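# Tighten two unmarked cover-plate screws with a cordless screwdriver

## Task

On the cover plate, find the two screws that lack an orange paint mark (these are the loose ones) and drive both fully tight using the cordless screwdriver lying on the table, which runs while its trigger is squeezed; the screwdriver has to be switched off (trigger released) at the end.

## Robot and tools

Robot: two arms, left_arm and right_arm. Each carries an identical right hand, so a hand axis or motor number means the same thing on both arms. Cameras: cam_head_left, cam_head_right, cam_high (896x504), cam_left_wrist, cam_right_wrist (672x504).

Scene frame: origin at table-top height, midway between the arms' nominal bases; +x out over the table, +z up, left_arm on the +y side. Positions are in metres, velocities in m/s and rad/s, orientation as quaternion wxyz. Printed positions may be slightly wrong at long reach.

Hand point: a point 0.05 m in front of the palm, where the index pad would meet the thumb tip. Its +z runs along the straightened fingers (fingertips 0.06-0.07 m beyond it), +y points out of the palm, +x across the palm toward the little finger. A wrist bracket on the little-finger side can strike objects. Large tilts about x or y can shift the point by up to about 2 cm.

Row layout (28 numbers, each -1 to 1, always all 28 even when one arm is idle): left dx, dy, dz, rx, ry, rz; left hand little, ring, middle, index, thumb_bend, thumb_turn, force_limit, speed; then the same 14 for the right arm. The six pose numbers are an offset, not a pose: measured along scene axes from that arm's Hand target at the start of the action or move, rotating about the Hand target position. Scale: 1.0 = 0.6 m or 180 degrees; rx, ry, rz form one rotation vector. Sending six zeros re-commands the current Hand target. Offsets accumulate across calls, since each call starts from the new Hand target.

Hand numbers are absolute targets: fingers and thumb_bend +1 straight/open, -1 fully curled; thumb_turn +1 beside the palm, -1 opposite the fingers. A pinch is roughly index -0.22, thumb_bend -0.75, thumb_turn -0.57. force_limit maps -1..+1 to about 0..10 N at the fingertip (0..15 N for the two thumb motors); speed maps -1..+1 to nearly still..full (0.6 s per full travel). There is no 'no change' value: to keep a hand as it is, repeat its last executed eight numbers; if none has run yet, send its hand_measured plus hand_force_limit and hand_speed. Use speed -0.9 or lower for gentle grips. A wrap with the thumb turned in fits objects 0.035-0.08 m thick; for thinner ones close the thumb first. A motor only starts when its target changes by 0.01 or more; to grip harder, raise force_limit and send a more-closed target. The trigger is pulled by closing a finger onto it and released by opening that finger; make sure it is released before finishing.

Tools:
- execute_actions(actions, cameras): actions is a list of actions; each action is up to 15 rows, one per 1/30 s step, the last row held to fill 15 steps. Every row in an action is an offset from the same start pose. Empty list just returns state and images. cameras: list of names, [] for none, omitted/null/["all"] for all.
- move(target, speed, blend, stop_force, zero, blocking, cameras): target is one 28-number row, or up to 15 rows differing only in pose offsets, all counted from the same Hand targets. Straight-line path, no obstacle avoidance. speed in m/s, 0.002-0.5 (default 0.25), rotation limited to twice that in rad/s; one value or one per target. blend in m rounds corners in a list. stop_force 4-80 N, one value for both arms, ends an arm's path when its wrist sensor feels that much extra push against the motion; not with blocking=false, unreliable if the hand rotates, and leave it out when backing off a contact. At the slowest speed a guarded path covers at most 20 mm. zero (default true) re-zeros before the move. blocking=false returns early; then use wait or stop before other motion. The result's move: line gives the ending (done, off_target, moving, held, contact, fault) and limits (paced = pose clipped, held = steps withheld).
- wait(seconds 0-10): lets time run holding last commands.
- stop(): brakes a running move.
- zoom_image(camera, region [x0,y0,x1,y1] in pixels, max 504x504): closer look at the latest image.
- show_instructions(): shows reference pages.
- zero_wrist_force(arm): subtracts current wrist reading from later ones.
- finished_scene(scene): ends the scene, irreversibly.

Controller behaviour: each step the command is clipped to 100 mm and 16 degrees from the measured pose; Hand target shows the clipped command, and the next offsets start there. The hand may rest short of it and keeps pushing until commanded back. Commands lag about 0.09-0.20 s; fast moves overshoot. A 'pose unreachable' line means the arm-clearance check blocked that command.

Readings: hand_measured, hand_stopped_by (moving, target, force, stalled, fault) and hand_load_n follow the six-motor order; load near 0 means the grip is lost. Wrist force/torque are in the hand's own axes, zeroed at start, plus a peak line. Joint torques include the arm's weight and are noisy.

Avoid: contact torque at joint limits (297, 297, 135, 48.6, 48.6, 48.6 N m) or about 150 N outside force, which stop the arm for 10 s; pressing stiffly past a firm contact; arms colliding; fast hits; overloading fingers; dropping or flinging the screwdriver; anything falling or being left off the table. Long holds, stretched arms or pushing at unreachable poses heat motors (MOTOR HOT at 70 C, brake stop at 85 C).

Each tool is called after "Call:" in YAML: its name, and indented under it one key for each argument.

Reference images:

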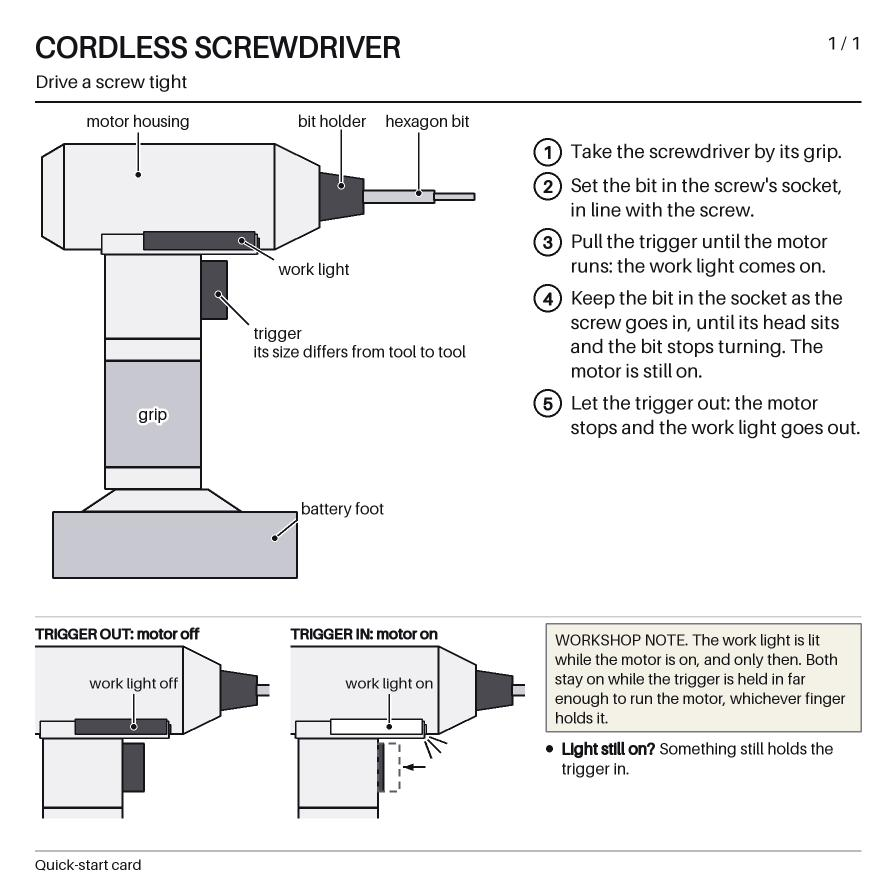

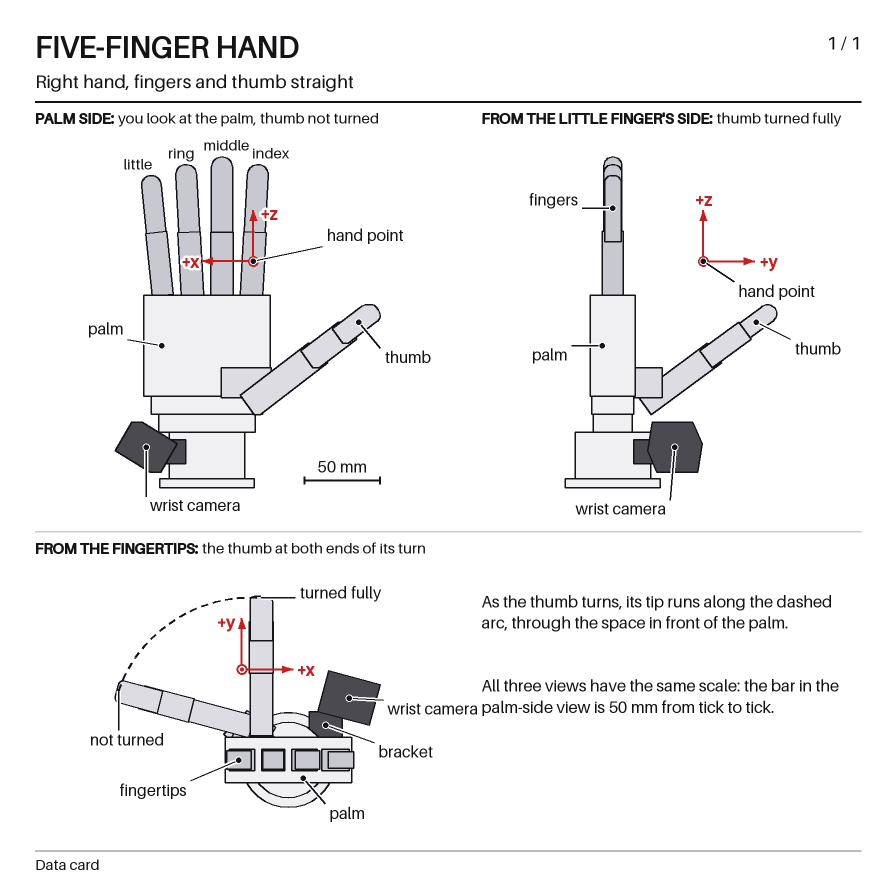

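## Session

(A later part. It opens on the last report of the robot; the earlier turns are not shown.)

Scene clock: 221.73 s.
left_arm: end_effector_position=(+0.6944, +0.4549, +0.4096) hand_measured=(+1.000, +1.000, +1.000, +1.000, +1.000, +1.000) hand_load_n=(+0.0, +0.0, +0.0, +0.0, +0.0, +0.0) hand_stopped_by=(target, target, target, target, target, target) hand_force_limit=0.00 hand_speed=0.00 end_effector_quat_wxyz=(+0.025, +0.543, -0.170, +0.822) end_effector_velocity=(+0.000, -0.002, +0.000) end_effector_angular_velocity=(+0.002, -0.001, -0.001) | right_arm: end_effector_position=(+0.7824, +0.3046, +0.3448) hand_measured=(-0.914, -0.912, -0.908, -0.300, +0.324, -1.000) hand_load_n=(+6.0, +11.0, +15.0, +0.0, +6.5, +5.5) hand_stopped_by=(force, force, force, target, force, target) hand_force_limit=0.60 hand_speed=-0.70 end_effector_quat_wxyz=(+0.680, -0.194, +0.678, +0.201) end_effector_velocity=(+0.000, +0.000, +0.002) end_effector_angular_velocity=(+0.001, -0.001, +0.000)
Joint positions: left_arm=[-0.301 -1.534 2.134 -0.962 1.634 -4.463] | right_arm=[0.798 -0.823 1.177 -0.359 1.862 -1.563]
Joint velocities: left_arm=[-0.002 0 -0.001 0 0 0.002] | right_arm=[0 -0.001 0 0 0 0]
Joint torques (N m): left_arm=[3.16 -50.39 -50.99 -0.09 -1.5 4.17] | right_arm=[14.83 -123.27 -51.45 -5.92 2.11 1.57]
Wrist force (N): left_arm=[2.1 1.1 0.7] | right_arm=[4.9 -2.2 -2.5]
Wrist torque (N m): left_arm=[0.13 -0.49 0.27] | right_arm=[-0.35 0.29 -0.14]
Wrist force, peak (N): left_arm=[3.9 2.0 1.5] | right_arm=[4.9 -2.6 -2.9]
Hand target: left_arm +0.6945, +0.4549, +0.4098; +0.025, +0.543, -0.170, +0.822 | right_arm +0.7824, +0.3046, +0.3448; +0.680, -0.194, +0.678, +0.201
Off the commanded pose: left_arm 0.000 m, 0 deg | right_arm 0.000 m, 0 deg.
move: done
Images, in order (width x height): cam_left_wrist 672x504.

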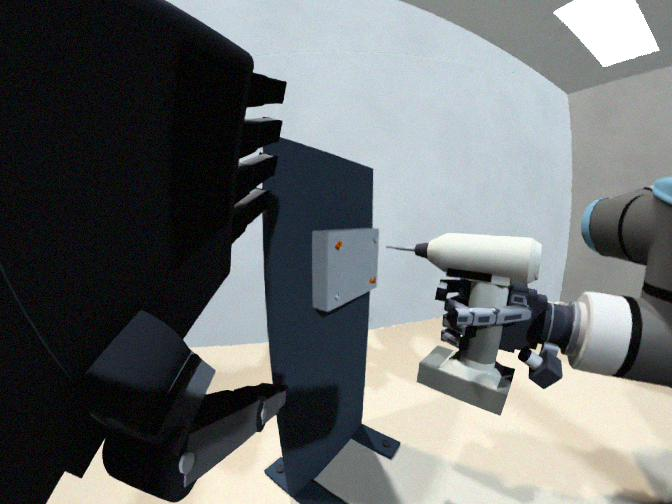

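Call:
zoom_image:
  camera: "cam_left_wrist"
  region: [350, 215, 430, 275]

Scaled by 6.300 from the camera's 672x504 image, which has a finer 960x720 frame.

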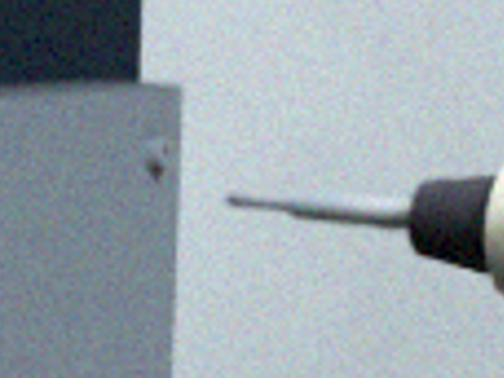

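Call:
zoom_image:
  camera: "cam_left_wrist"
  region: [370, 205, 560, 335]

Scaled by 2.653 from the camera's 672x504 image, which has a finer 960x720 frame.

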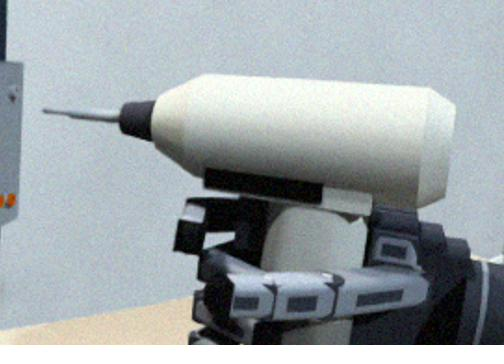

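Call:
move:
  target: [0,0,0,0,0,0,1,1,1,1,1,1,0,0,-0.05653,-0.0353,0,0,0,0,-1,-1,-1,-0.3,-1,-1,0.6,-0.7]
  speed: 0.06
  cameras: ["cam_left_wrist"]

Call:
zoom_image:
  camera: "cam_left_wrist"
  region: [370, 205, 560, 335]

Call:
zoom_image:
  camera: "cam_left_wrist"
  region: [350, 215, 430, 275]

Scene clock: 224.63 s.
left_arm: end_effector_position=(+0.6945, +0.4549, +0.4098) hand_measured=(+1.000, +1.000, +1.000, +1.000, +1.000, +1.000) hand_load_n=(+0.0, +0.0, +0.0, +0.0, +0.0, +0.0) hand_stopped_by=(target, target, target, target, target, target) hand_force_limit=0.00 hand_speed=0.00 end_effector_quat_wxyz=(+0.025, +0.543, -0.170, +0.822) end_effector_velocity=(+0.000, +0.000, +0.000) end_effector_angular_velocity=(+0.000, -0.001, -0.001) | right_arm: end_effector_position=(+0.7483, +0.2834, +0.3449) hand_measured=(-0.914, -0.912, -0.908, -0.300, +0.324, -1.000) hand_load_n=(+6.5, +11.0, +15.0, +0.0, +6.5, +5.0) hand_stopped_by=(force, force, force, target, force, target) hand_force_limit=0.60 hand_speed=-0.70 end_effector_quat_wxyz=(+0.680, -0.194, +0.678, +0.201) end_effector_velocity=(+0.001, +0.001, +0.001) end_effector_angular_velocity=(+0.000, -0.001, +0.001)
Joint positions: left_arm=[-0.301 -1.534 2.134 -0.962 1.634 -4.463] | right_arm=[0.811 -0.881 1.279 -0.403 1.875 -1.563]
Joint velocities: left_arm=[0 0 0 0 0.001 0] | right_arm=[-0.001 0.002 -0.005 0.002 -0.001 0]
Joint torques (N m): left_arm=[9.55 -54.95 -44.54 -1.66 1.23 4.26] | right_arm=[-13.33 -100.83 -51.62 -0.6 -0.6 -1.18]
Wrist force (N): left_arm=[2.3 1.5 0.8] | right_arm=[4.9 -2.6 -2.1]
Wrist torque (N m): left_arm=[0.20 -0.52 0.30] | right_arm=[-0.43 0.26 -0.15]
Wrist force, peak (N): left_arm=[2.7 1.4 0.9] | right_arm=[4.9 -2.3 -4.0]
Hand target: left_arm +0.6945, +0.4549, +0.4098; +0.025, +0.543, -0.170, +0.822 | right_arm +0.7485, +0.2833, +0.3448; +0.680, -0.194, +0.678, +0.201
Off the commanded pose: left_arm 0.000 m, 0 deg | right_arm 0.000 m, 0 deg.
move: done
Images, in order (width x height): cam_left_wrist 672x504.

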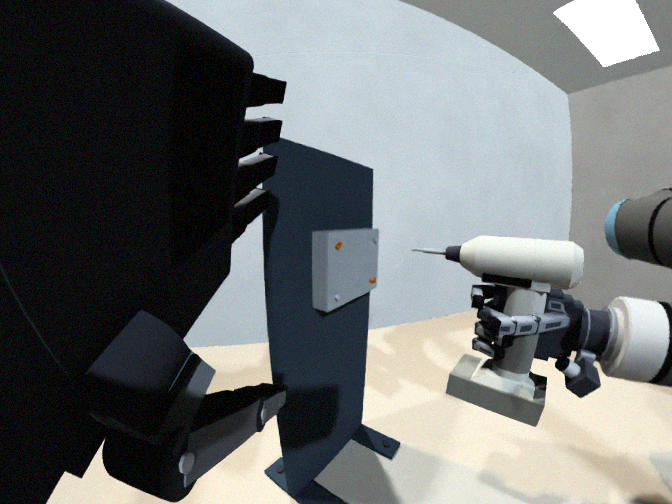

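Scaled by 2.653 from the camera's 672x504 image, which has a finer 960x720 frame.

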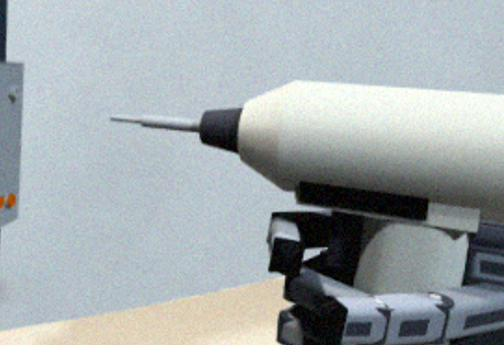

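Scaled by 6.300 from the camera's 672x504 image, which has a finer 960x720 frame.

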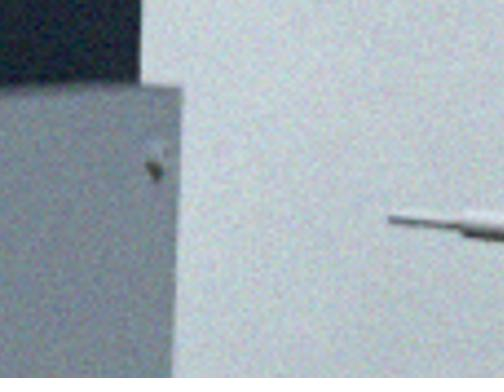

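Call:
wait:
  seconds: 0

Scene clock: 225.87 s.
left_arm: end_effector_position=(+0.6945, +0.4549, +0.4098) hand_measured=(+1.000, +1.000, +1.000, +1.000, +1.000, +1.000) hand_load_n=(+0.0, +0.0, +0.0, +0.0, +0.0, +0.0) hand_stopped_by=(target, target, target, target, target, target) hand_force_limit=0.00 hand_speed=0.00 end_effector_quat_wxyz=(+0.025, +0.543, -0.170, +0.822) end_effector_velocity=(+0.000, -0.001, +0.000) end_effector_angular_velocity=(+0.000, +0.000, -0.001) | right_arm: end_effector_position=(+0.7485, +0.2833, +0.3448) hand_measured=(-0.914, -0.912, -0.908, -0.300, +0.324, -1.000) hand_load_n=(+6.5, +11.0, +15.0, +0.0, +6.0, +5.5) hand_stopped_by=(force, force, force, target, force, target) hand_force_limit=0.60 hand_speed=-0.70 end_effector_quat_wxyz=(+0.680, -0.194, +0.678, +0.201) end_effector_velocity=(+0.000, +0.000, -0.001) end_effector_angular_velocity=(-0.001, +0.001, +0.000)
Joint positions: left_arm=[-0.301 -1.534 2.134 -0.962 1.634 -4.463] | right_arm=[0.81 -0.881 1.279 -0.403 1.875 -1.563]
Joint velocities: left_arm=[-0.001 0 0 0 0 0] | right_arm=[0 0.001 0 0.001 0 0]
Joint torques (N m): left_arm=[9.98 -54.1 -40.45 -1.89 0.53 4.03] | right_arm=[-14.29 -99.49 -40.99 -2.26 -1.38 -1.34]
Wrist force (N): left_arm=[2.4 1.1 0.7] | right_arm=[4.9 -2.1 -2.1]
Wrist torque (N m): left_arm=[0.14 -0.52 0.29] | right_arm=[-0.36 0.26 -0.13]
Wrist force, peak (N): left_arm=[2.5 1.6 0.9] | right_arm=[5.1 -2.7 -2.2]
Hand target: left_arm +0.6945, +0.4549, +0.4098; +0.025, +0.543, -0.170, +0.822 | right_arm +0.7485, +0.2833, +0.3448; +0.680, -0.194, +0.678, +0.201
Off the commanded pose: left_arm 0.000 m, 0 deg | right_arm 0.000 m, 0 deg.

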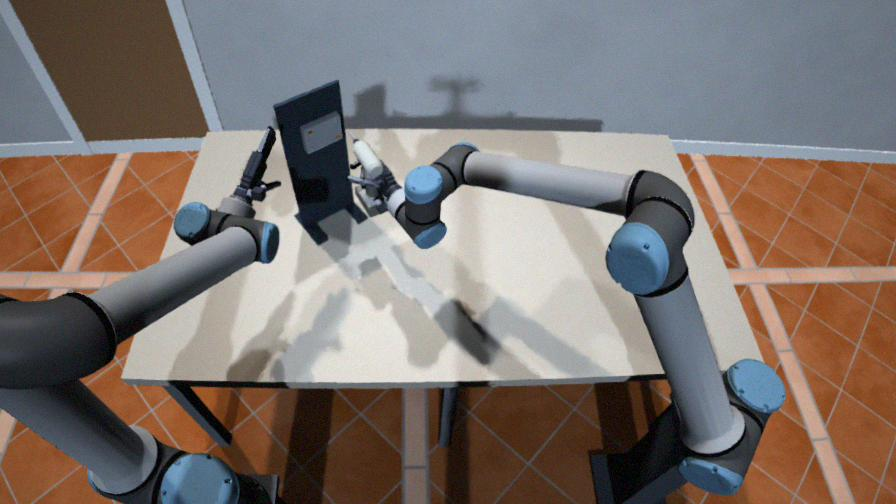

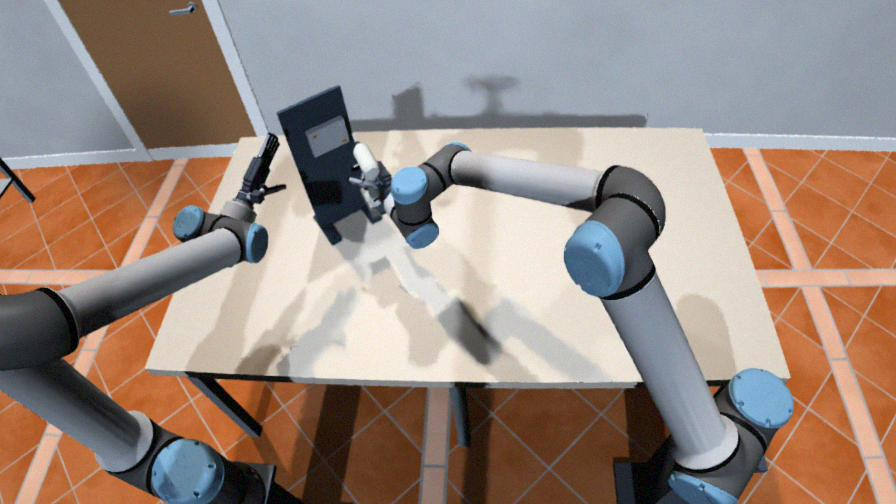

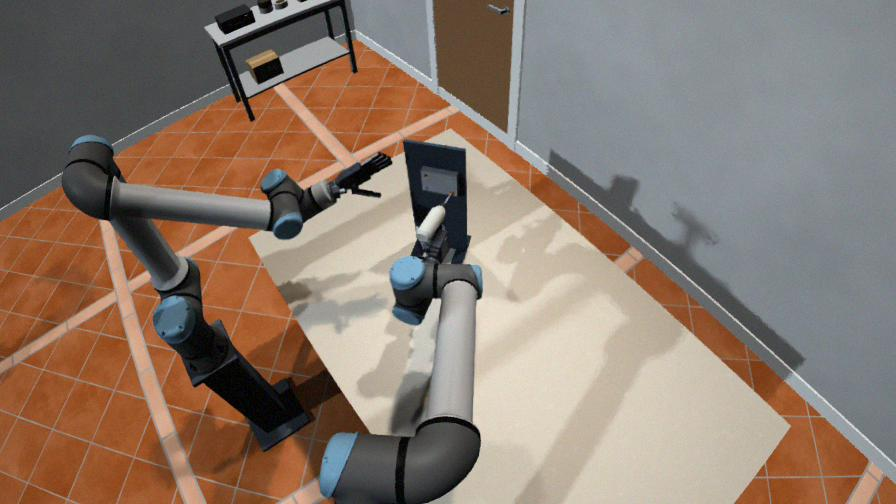

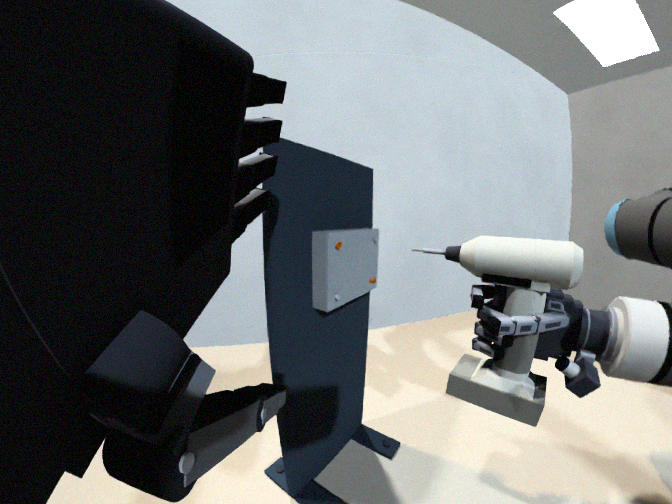

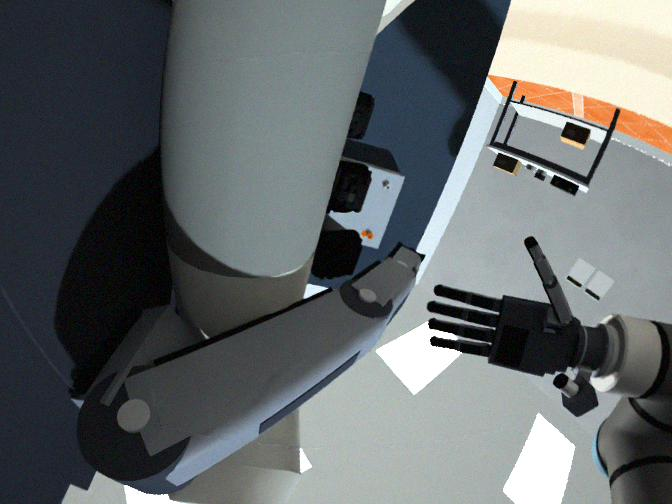

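Call:
zoom_image:
  camera: "cam_high"
  region: [400, 140, 480, 240]

Call:
zoom_image:
  camera: "cam_head_left"
  region: [290, 90, 400, 200]

Call:
zoom_image:
  camera: "cam_head_right"
  region: [290, 100, 400, 210]

Call:
zoom_image:
  camera: "cam_right_wrist"
  region: [310, 140, 430, 260]

Scaled by 5.040.

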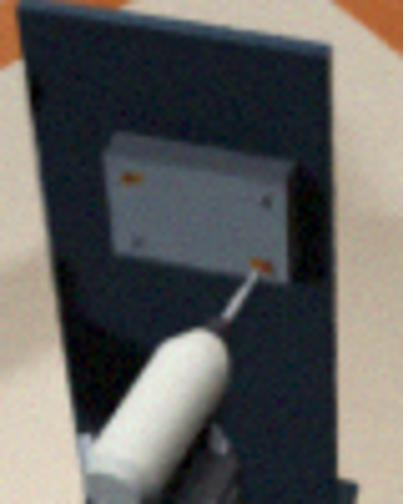

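Scaled by 4.582.

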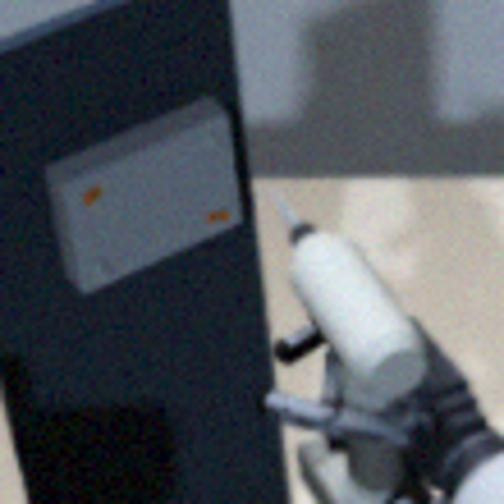

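Scaled by 4.582.

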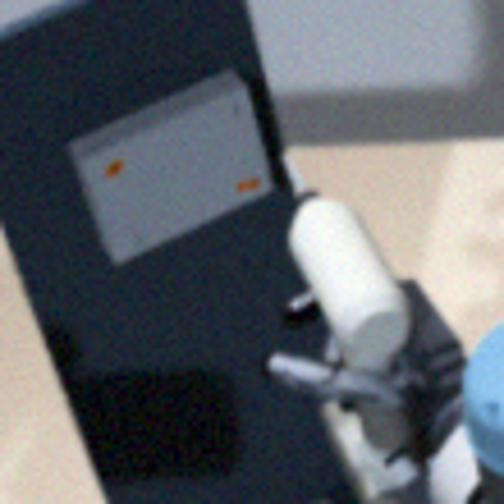

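Scaled by 4.200 from the camera's 672x504 image, which has a finer 960x720 frame.

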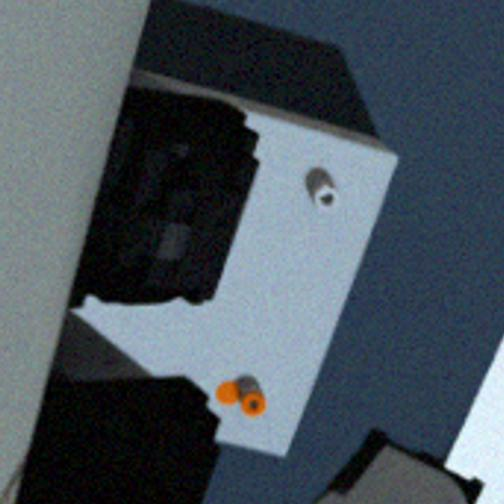

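Call:
move:
  target: [0,0,0,0,0,0,1,1,1,1,1,1,0,0,0.05653,0.0353,0,0,0,0,-1,-1,-1,-0.3,-1,-1,0.6,-0.7]
  speed: 0.06

Call:
zoom_image:
  camera: "cam_high"
  region: [400, 140, 480, 240]

Call:
zoom_image:
  camera: "cam_head_left"
  region: [290, 90, 400, 200]

Call:
zoom_image:
  camera: "cam_head_right"
  region: [290, 100, 400, 210]

Call:
zoom_image:
  camera: "cam_right_wrist"
  region: [310, 140, 430, 260]

Scene clock: 227.20 s.
left_arm: end_effector_position=(+0.6945, +0.4549, +0.4098) hand_measured=(+1.000, +1.000, +1.000, +1.000, +1.000, +1.000) hand_load_n=(+0.0, -0.5, +0.0, +0.0, +0.0, +0.0) hand_stopped_by=(target, target, target, target, target, target) hand_force_limit=0.00 hand_speed=0.00 end_effector_quat_wxyz=(+0.025, +0.543, -0.170, +0.822) end_effector_velocity=(+0.000, +0.001, +0.000) end_effector_angular_velocity=(+0.001, +0.000, +0.001) | right_arm: end_effector_position=(+0.7826, +0.3044, +0.3447) hand_measured=(-0.914, -0.912, -0.908, -0.300, +0.324, -1.000) hand_load_n=(+6.5, +11.0, +15.0, +0.0, +6.0, +5.5) hand_stopped_by=(force, force, force, target, force, target) hand_force_limit=0.60 hand_speed=-0.70 end_effector_quat_wxyz=(+0.680, -0.194, +0.678, +0.201) end_effector_velocity=(+0.000, +0.000, -0.002) end_effector_angular_velocity=(+0.000, +0.000, -0.001)
Joint positions: left_arm=[-0.301 -1.534 2.134 -0.962 1.634 -4.463] | right_arm=[0.797 -0.823 1.177 -0.359 1.862 -1.563]
Joint velocities: left_arm=[0.001 0 0 0 0.001 0.001] | right_arm=[0 0.001 0.001 -0.002 0.001 0]
Joint torques (N m): left_arm=[7.98 -55.61 -36.19 -2.13 0.23 3.95] | right_arm=[14.05 -124.52 -40.61 -7.24 1.47 1.83]
Wrist force (N): left_arm=[2.6 1.2 0.5] | right_arm=[4.8 -2.5 -2.5]
Wrist torque (N m): left_arm=[0.18 -0.54 0.30] | right_arm=[-0.40 0.29 -0.15]
Wrist force, peak (N): left_arm=[2.8 1.4 0.7] | right_arm=[5.0 -2.2 -3.6]
Hand target: left_arm +0.6945, +0.4549, +0.4098; +0.025, +0.543, -0.170, +0.822 | right_arm +0.7824, +0.3046, +0.3448; +0.680, -0.194, +0.678, +0.201
Off the commanded pose: left_arm 0.000 m, 0 deg | right_arm 0.000 m, 0 deg.
move: done

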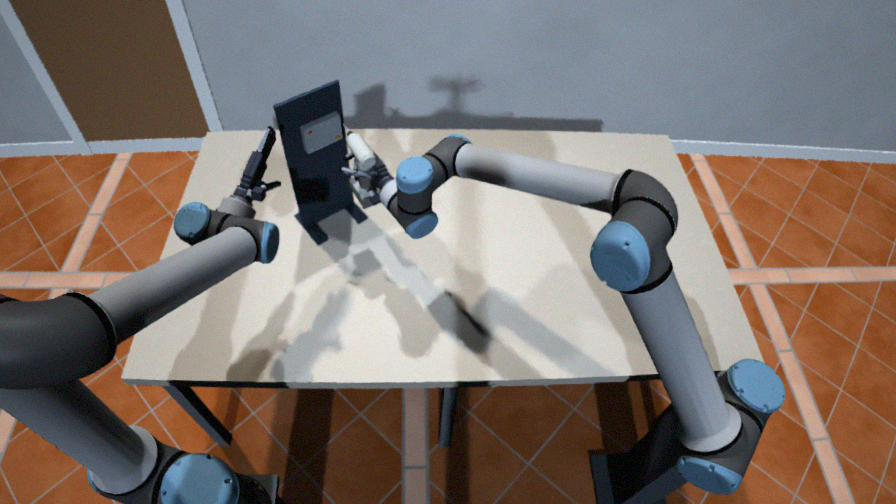

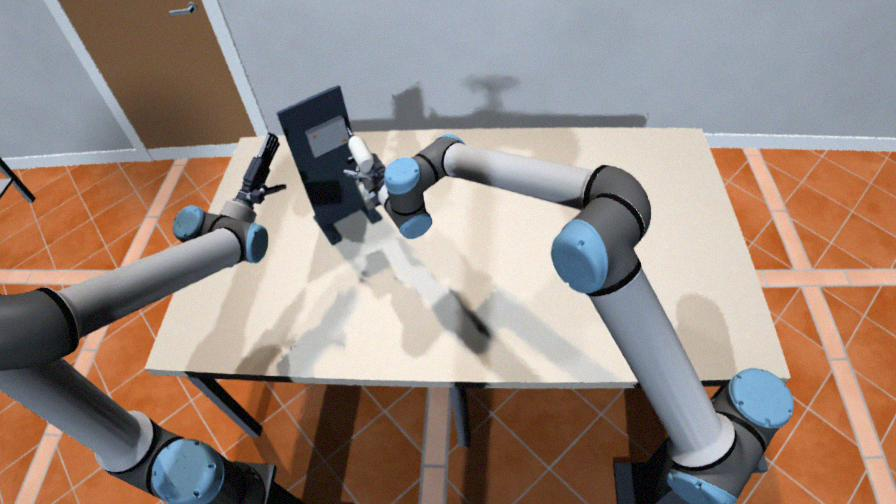

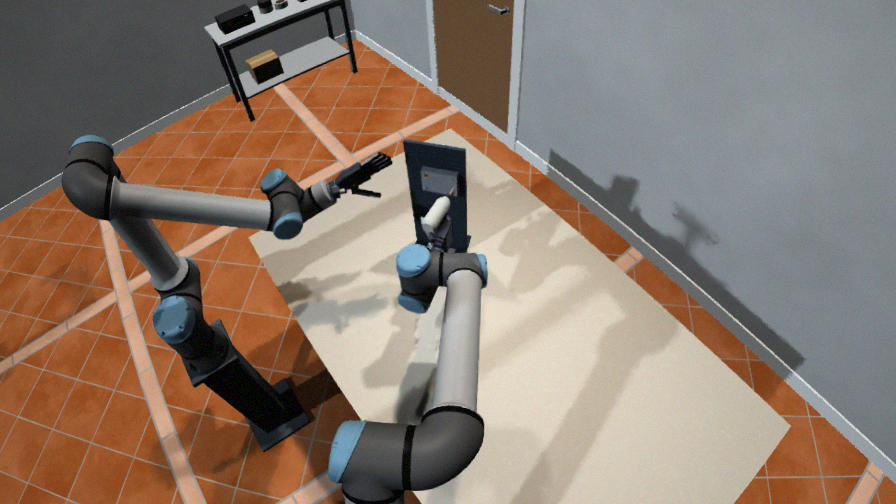

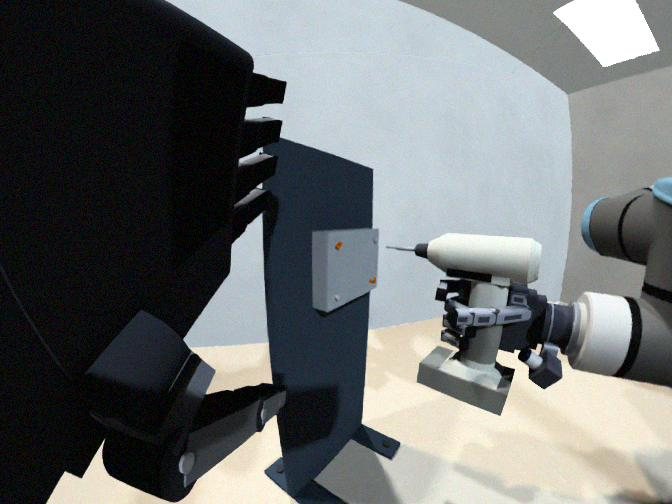

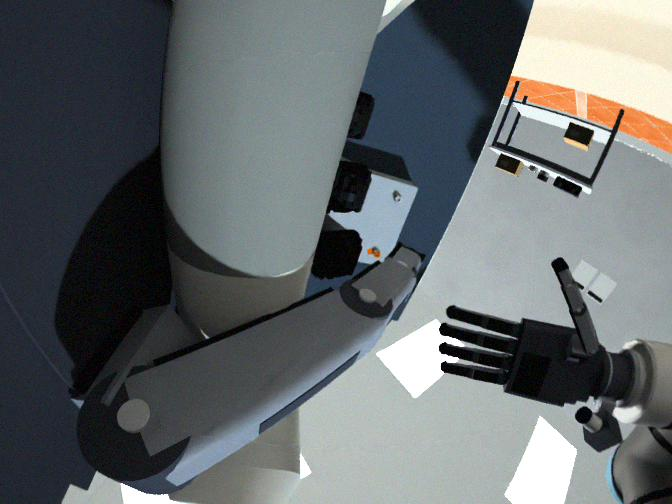

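Scaled by 5.040.

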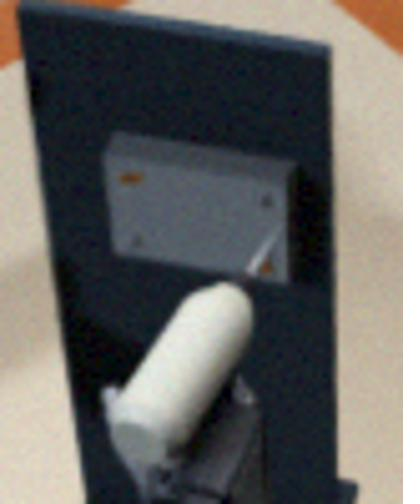

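Scaled by 4.582.

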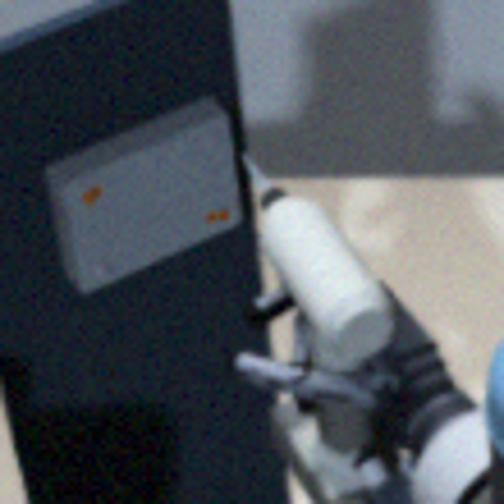

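Scaled by 4.582.

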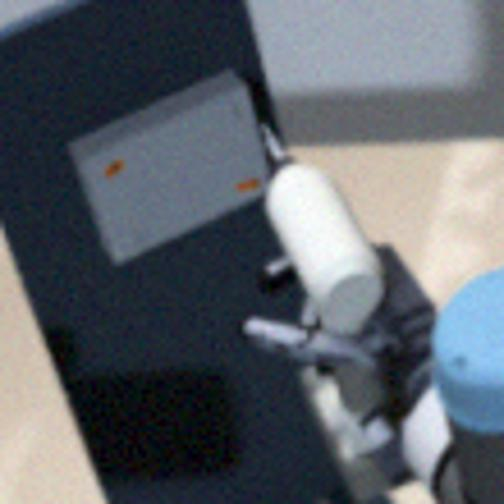

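Scaled by 4.200 from the camera's 672x504 image, which has a finer 960x720 frame.

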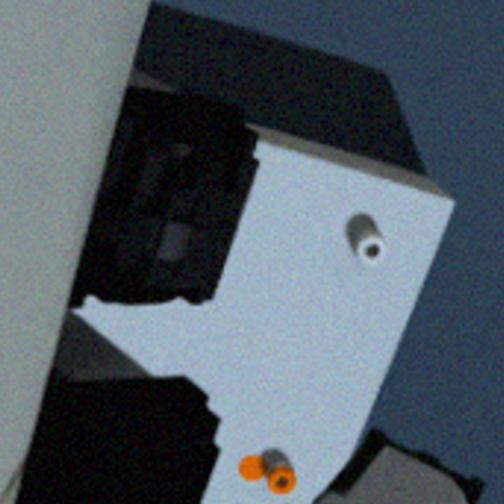

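Call:
move:
  target: [-0.158,0.0395,0.0347,0,0,0,1,1,1,1,1,1,0,0,0,0,0,0,0,0,-1,-1,-1,-0.3,-1,-1,0.6,-0.7]
  speed: 0.12
  cameras: ["cam_left_wrist"]

Call:
zoom_image:
  camera: "cam_left_wrist"
  region: [300, 200, 440, 305]

Scene clock: 229.20 s.
left_arm: end_effector_position=(+0.5997, +0.4787, +0.4308) hand_measured=(+1.000, +1.000, +1.000, +1.000, +1.000, +1.000) hand_load_n=(+0.0, -0.5, +0.0, +0.0, +0.0, +0.0) hand_stopped_by=(target, target, target, target, target, target) hand_force_limit=0.00 hand_speed=0.00 end_effector_quat_wxyz=(+0.025, +0.543, -0.170, +0.822) end_effector_velocity=(+0.000, +0.000, -0.001) end_effector_angular_velocity=(+0.001, +0.000, +0.001) | right_arm: end_effector_position=(+0.7824, +0.3046, +0.3448) hand_measured=(-0.914, -0.912, -0.908, -0.300, +0.324, -1.000) hand_load_n=(+6.5, +11.0, +15.5, +0.0, +6.0, +5.0) hand_stopped_by=(force, force, force, target, force, target) hand_force_limit=0.60 hand_speed=-0.70 end_effector_quat_wxyz=(+0.680, -0.194, +0.678, +0.201) end_effector_velocity=(+0.000, +0.000, +0.002) end_effector_angular_velocity=(+0.001, -0.001, +0.000)
Joint positions: left_arm=[-0.306 -1.725 2.266 -0.904 1.629 -4.462] | right_arm=[0.798 -0.823 1.177 -0.359 1.862 -1.563]
Joint velocities: left_arm=[0.001 0.001 0 0 0 0.001] | right_arm=[0 -0.001 0 0 0 0]
Joint torques (N m): left_arm=[-6.69 -27.41 -50.03 -7.02 -1.28 3.11] | right_arm=[14.37 -124.02 -50.61 -6.04 2.08 2.1]
Wrist force (N): left_arm=[2.4 1.1 0.5] | right_arm=[5.1 -2.3 -2.5]
Wrist torque (N m): left_arm=[0.15 -0.52 0.28] | right_arm=[-0.38 0.25 -0.13]
Wrist force, peak (N): left_arm=[3.2 0.7 -0.6] | right_arm=[5.4 -2.4 -2.6]
Hand target: left_arm +0.5997, +0.4787, +0.4309; +0.025, +0.543, -0.170, +0.822 | right_arm +0.7824, +0.3046, +0.3448; +0.680, -0.194, +0.678, +0.201
Off the commanded pose: left_arm 0.000 m, 0 deg | right_arm 0.000 m, 0 deg.
move: done
Images, in order (width x height): cam_left_wrist 672x504.

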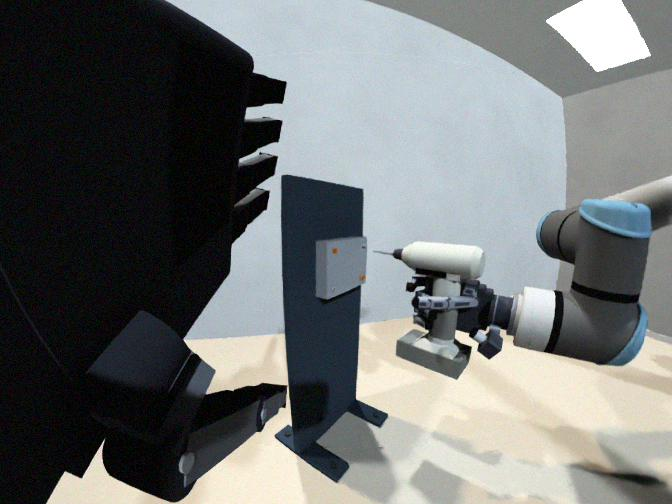

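Scaled by 3.600 from the camera's 672x504 image, which has a finer 960x720 frame.

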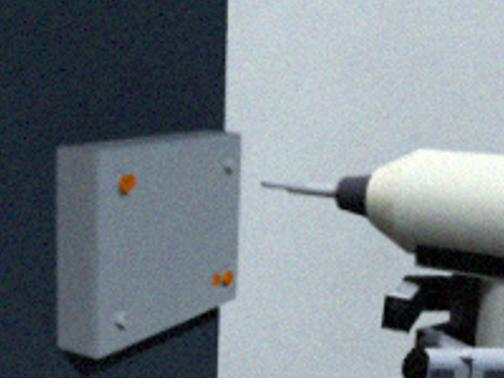

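Call:
move:
  target: [0.158,-0.0395,-0.0347,0,0,0,1,1,1,1,1,1,0,0,-0.0308,-0.0448,0.0167,0,0,0.05,-1,-1,-1,-0.3,-1,-1,0.6,-0.7]
  speed: 0.1

Call:
zoom_image:
  camera: "cam_high"
  region: [400, 140, 480, 240]

Call:
zoom_image:
  camera: "cam_head_left"
  region: [290, 90, 400, 200]

Call:
zoom_image:
  camera: "cam_head_right"
  region: [290, 100, 400, 210]

Call:
zoom_image:
  camera: "cam_left_wrist"
  region: [310, 205, 430, 295]

Scene clock: 233.03 s.
left_arm: end_effector_position=(+0.6945, +0.4549, +0.4099) hand_measured=(+1.000, +1.000, +1.000, +1.000, +1.000, +1.000) hand_load_n=(+0.0, +0.0, +0.0, +0.0, +0.0, +0.0) hand_stopped_by=(target, target, target, target, target, target) hand_force_limit=0.00 hand_speed=0.00 end_effector_quat_wxyz=(+0.025, +0.542, -0.170, +0.822) end_effector_velocity=(+0.000, +0.000, -0.001) end_effector_angular_velocity=(+0.000, +0.001, +0.000) | right_arm: end_effector_position=(+0.7641, +0.2775, +0.3549) hand_measured=(-0.914, -0.912, -0.908, -0.300, +0.324, -1.000) hand_load_n=(+6.0, +10.5, +15.0, +0.0, +6.5, +5.5) hand_stopped_by=(force, force, force, target, force, target) hand_force_limit=0.60 hand_speed=-0.70 end_effector_quat_wxyz=(+0.662, -0.246, +0.661, +0.254) end_effector_velocity=(+0.000, +0.000, -0.001) end_effector_angular_velocity=(-0.001, +0.000, +0.001)
Joint positions: left_arm=[-0.301 -1.534 2.134 -0.962 1.634 -4.463] | right_arm=[0.747 -0.894 1.282 -0.393 1.655 -1.562]
Joint velocities: left_arm=[0 0.001 0 0 0.001 0] | right_arm=[0 0.001 0 0 0 0]
Joint torques (N m): left_arm=[6.34 -39.22 -26.98 -0.3 1.74 -3.25] | right_arm=[14.7 -102.89 -50.86 -1.69 0.15 1.75]
Wrist force (N): left_arm=[2.4 0.9 0.4] | right_arm=[5.0 -2.3 -2.7]
Wrist torque (N m): left_arm=[0.13 -0.52 0.28] | right_arm=[-0.34 0.28 -0.14]
Wrist force, peak (N): left_arm=[3.2 0.9 -0.4] | right_arm=[5.3 -2.7 -2.7]
Hand target: left_arm +0.6945, +0.4549, +0.4098; +0.025, +0.543, -0.170, +0.822 | right_arm +0.7639, +0.2777, +0.3548; +0.662, -0.247, +0.661, +0.254
Off the commanded pose: left_arm 0.000 m, 0 deg | right_arm 0.000 m, 0 deg.
move: done

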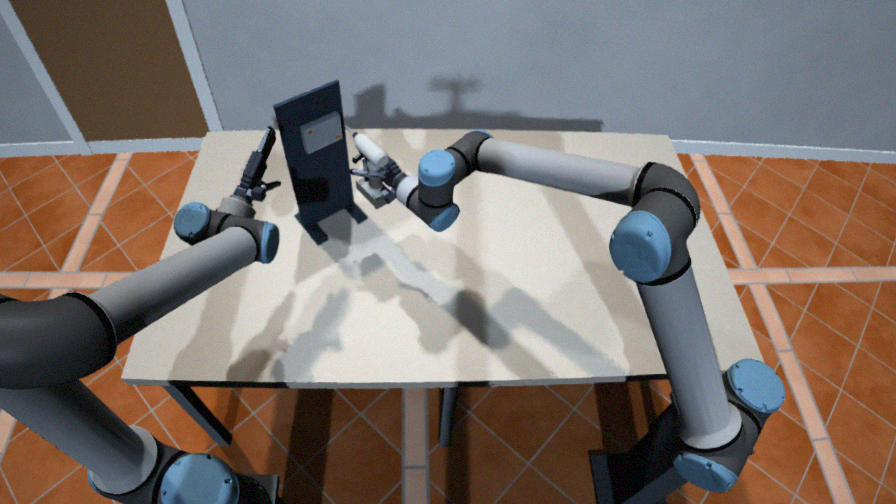

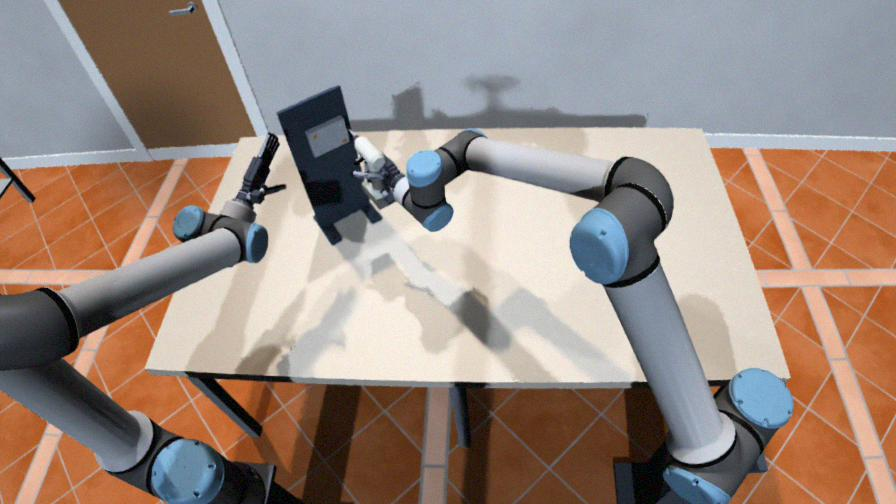

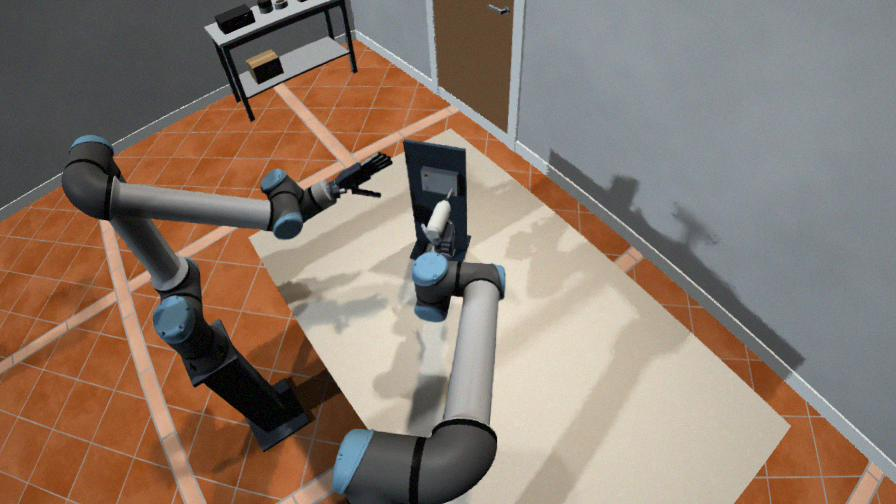

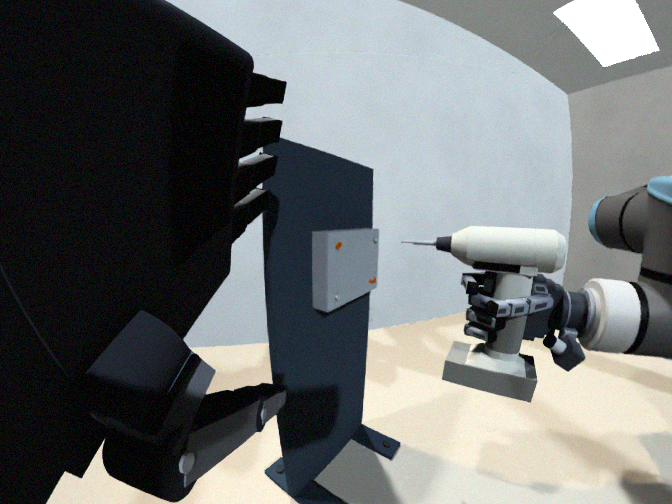

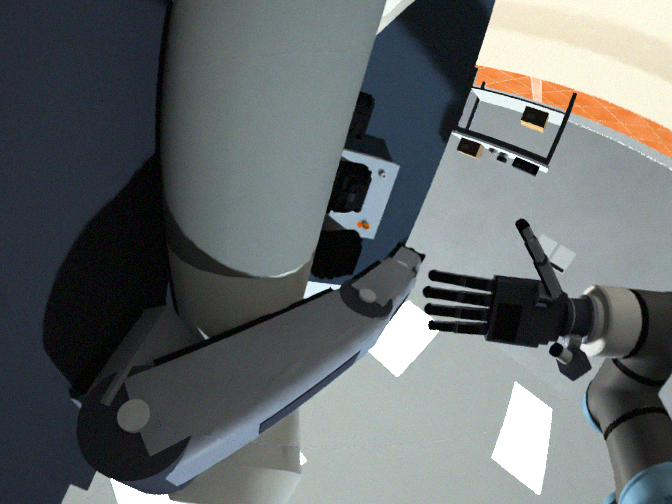

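Scaled by 5.040.

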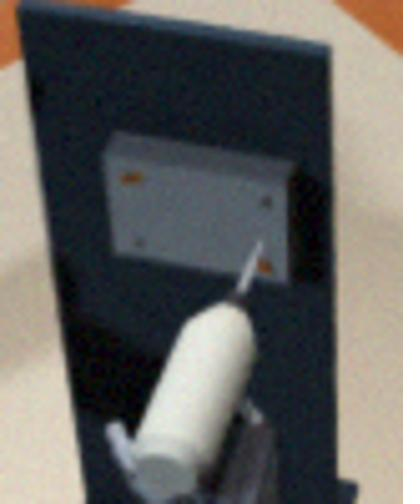

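Scaled by 4.582.

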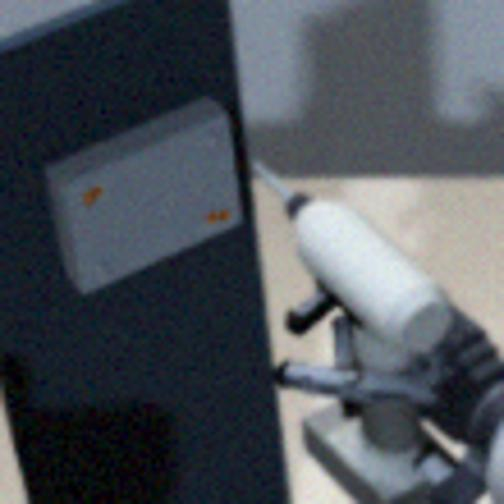

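Scaled by 4.582.

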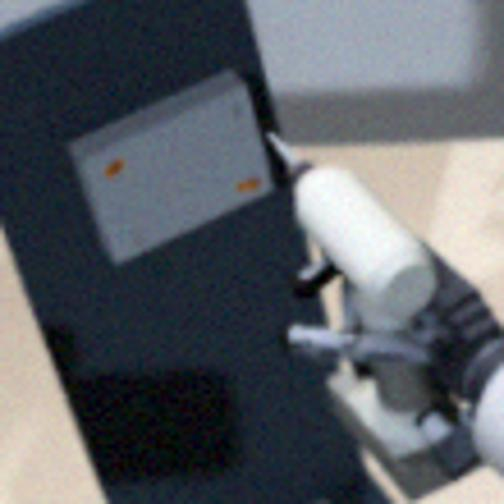

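Scaled by 4.200 from the camera's 672x504 image, which has a finer 960x720 frame.

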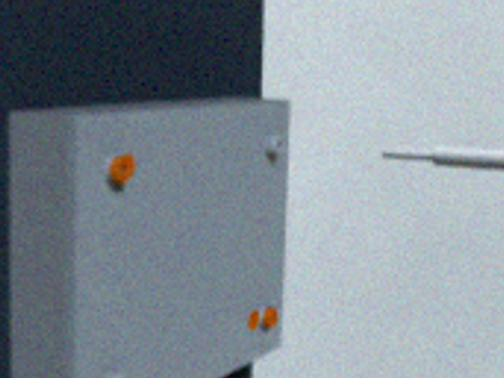

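Call:
move:
  target: [-0.0383,-0.1767,0.1,0,0,0,1,1,1,1,1,1,0,0,0,0,0,0,0,0,-1,-1,-1,-0.3,-1,-1,0.6,-0.7]
  speed: 0.12
  cameras: ["cam_left_wrist"]

Call:
zoom_image:
  camera: "cam_left_wrist"
  region: [285, 250, 365, 310]

Scene clock: 234.87 s.
left_arm: end_effector_position=(+0.6714, +0.3487, +0.4701) hand_measured=(+1.000, +1.000, +1.000, +1.000, +1.000, +1.000) hand_load_n=(+0.0, +0.0, +0.0, +0.0, +0.0, +0.0) hand_stopped_by=(target, target, target, target, target, target) hand_force_limit=0.00 hand_speed=0.00 end_effector_quat_wxyz=(+0.025, +0.542, -0.170, +0.822) end_effector_velocity=(+0.000, +0.000, -0.001) end_effector_angular_velocity=(-0.001, +0.001, -0.001) | right_arm: end_effector_position=(+0.7639, +0.2777, +0.3548) hand_measured=(-0.914, -0.912, -0.908, -0.300, +0.324, -1.000) hand_load_n=(+6.5, +11.0, +15.0, +0.0, +6.0, +5.5) hand_stopped_by=(force, force, force, target, force, target) hand_force_limit=0.60 hand_speed=-0.70 end_effector_quat_wxyz=(+0.662, -0.247, +0.661, +0.254) end_effector_velocity=(+0.000, +0.000, +0.000) end_effector_angular_velocity=(+0.000, +0.000, +0.000)
Joint positions: left_arm=[-0.505 -1.624 2.101 -0.841 1.443 -4.391] | right_arm=[0.747 -0.894 1.282 -0.393 1.654 -1.562]
Joint velocities: left_arm=[0 0 0.001 0 0.001 -0.002] | right_arm=[0 0 0 0.001 0 0]
Joint torques (N m): left_arm=[-7.16 -13.93 -26.16 -6.98 1.53 -3.38] | right_arm=[13.89 -99.65 -49.64 -2.89 -0.81 -0.29]
Wrist force (N): left_arm=[2.5 1.0 1.0] | right_arm=[5.4 -2.3 -2.2]
Wrist torque (N m): left_arm=[0.10 -0.55 0.28] | right_arm=[-0.38 0.20 -0.12]
Wrist force, peak (N): left_arm=[3.1 1.9 1.6] | right_arm=[5.4 -2.4 -2.5]
Hand target: left_arm +0.6714, +0.3487, +0.4698; +0.025, +0.543, -0.170, +0.822 | right_arm +0.7639, +0.2777, +0.3548; +0.662, -0.247, +0.661, +0.254
Off the commanded pose: left_arm 0.000 m, 0 deg | right_arm 0.000 m, 0 deg.
move: done
Images, in order (width x height): cam_left_wrist 672x504.

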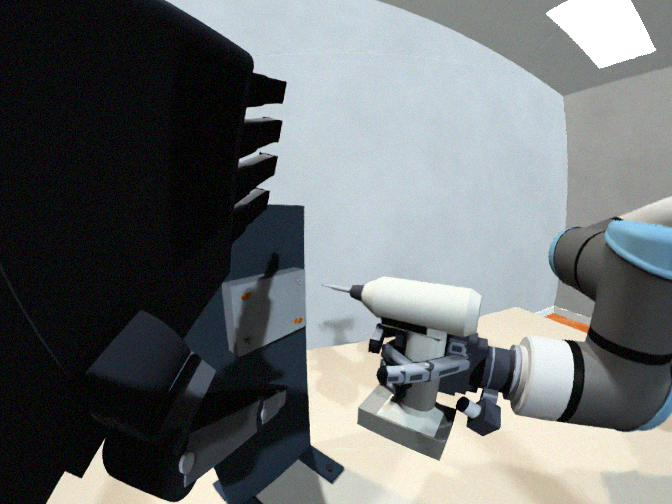

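Scaled by 6.300 from the camera's 672x504 image, which has a finer 960x720 frame.

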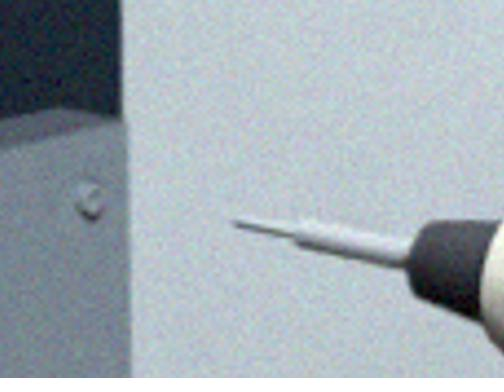

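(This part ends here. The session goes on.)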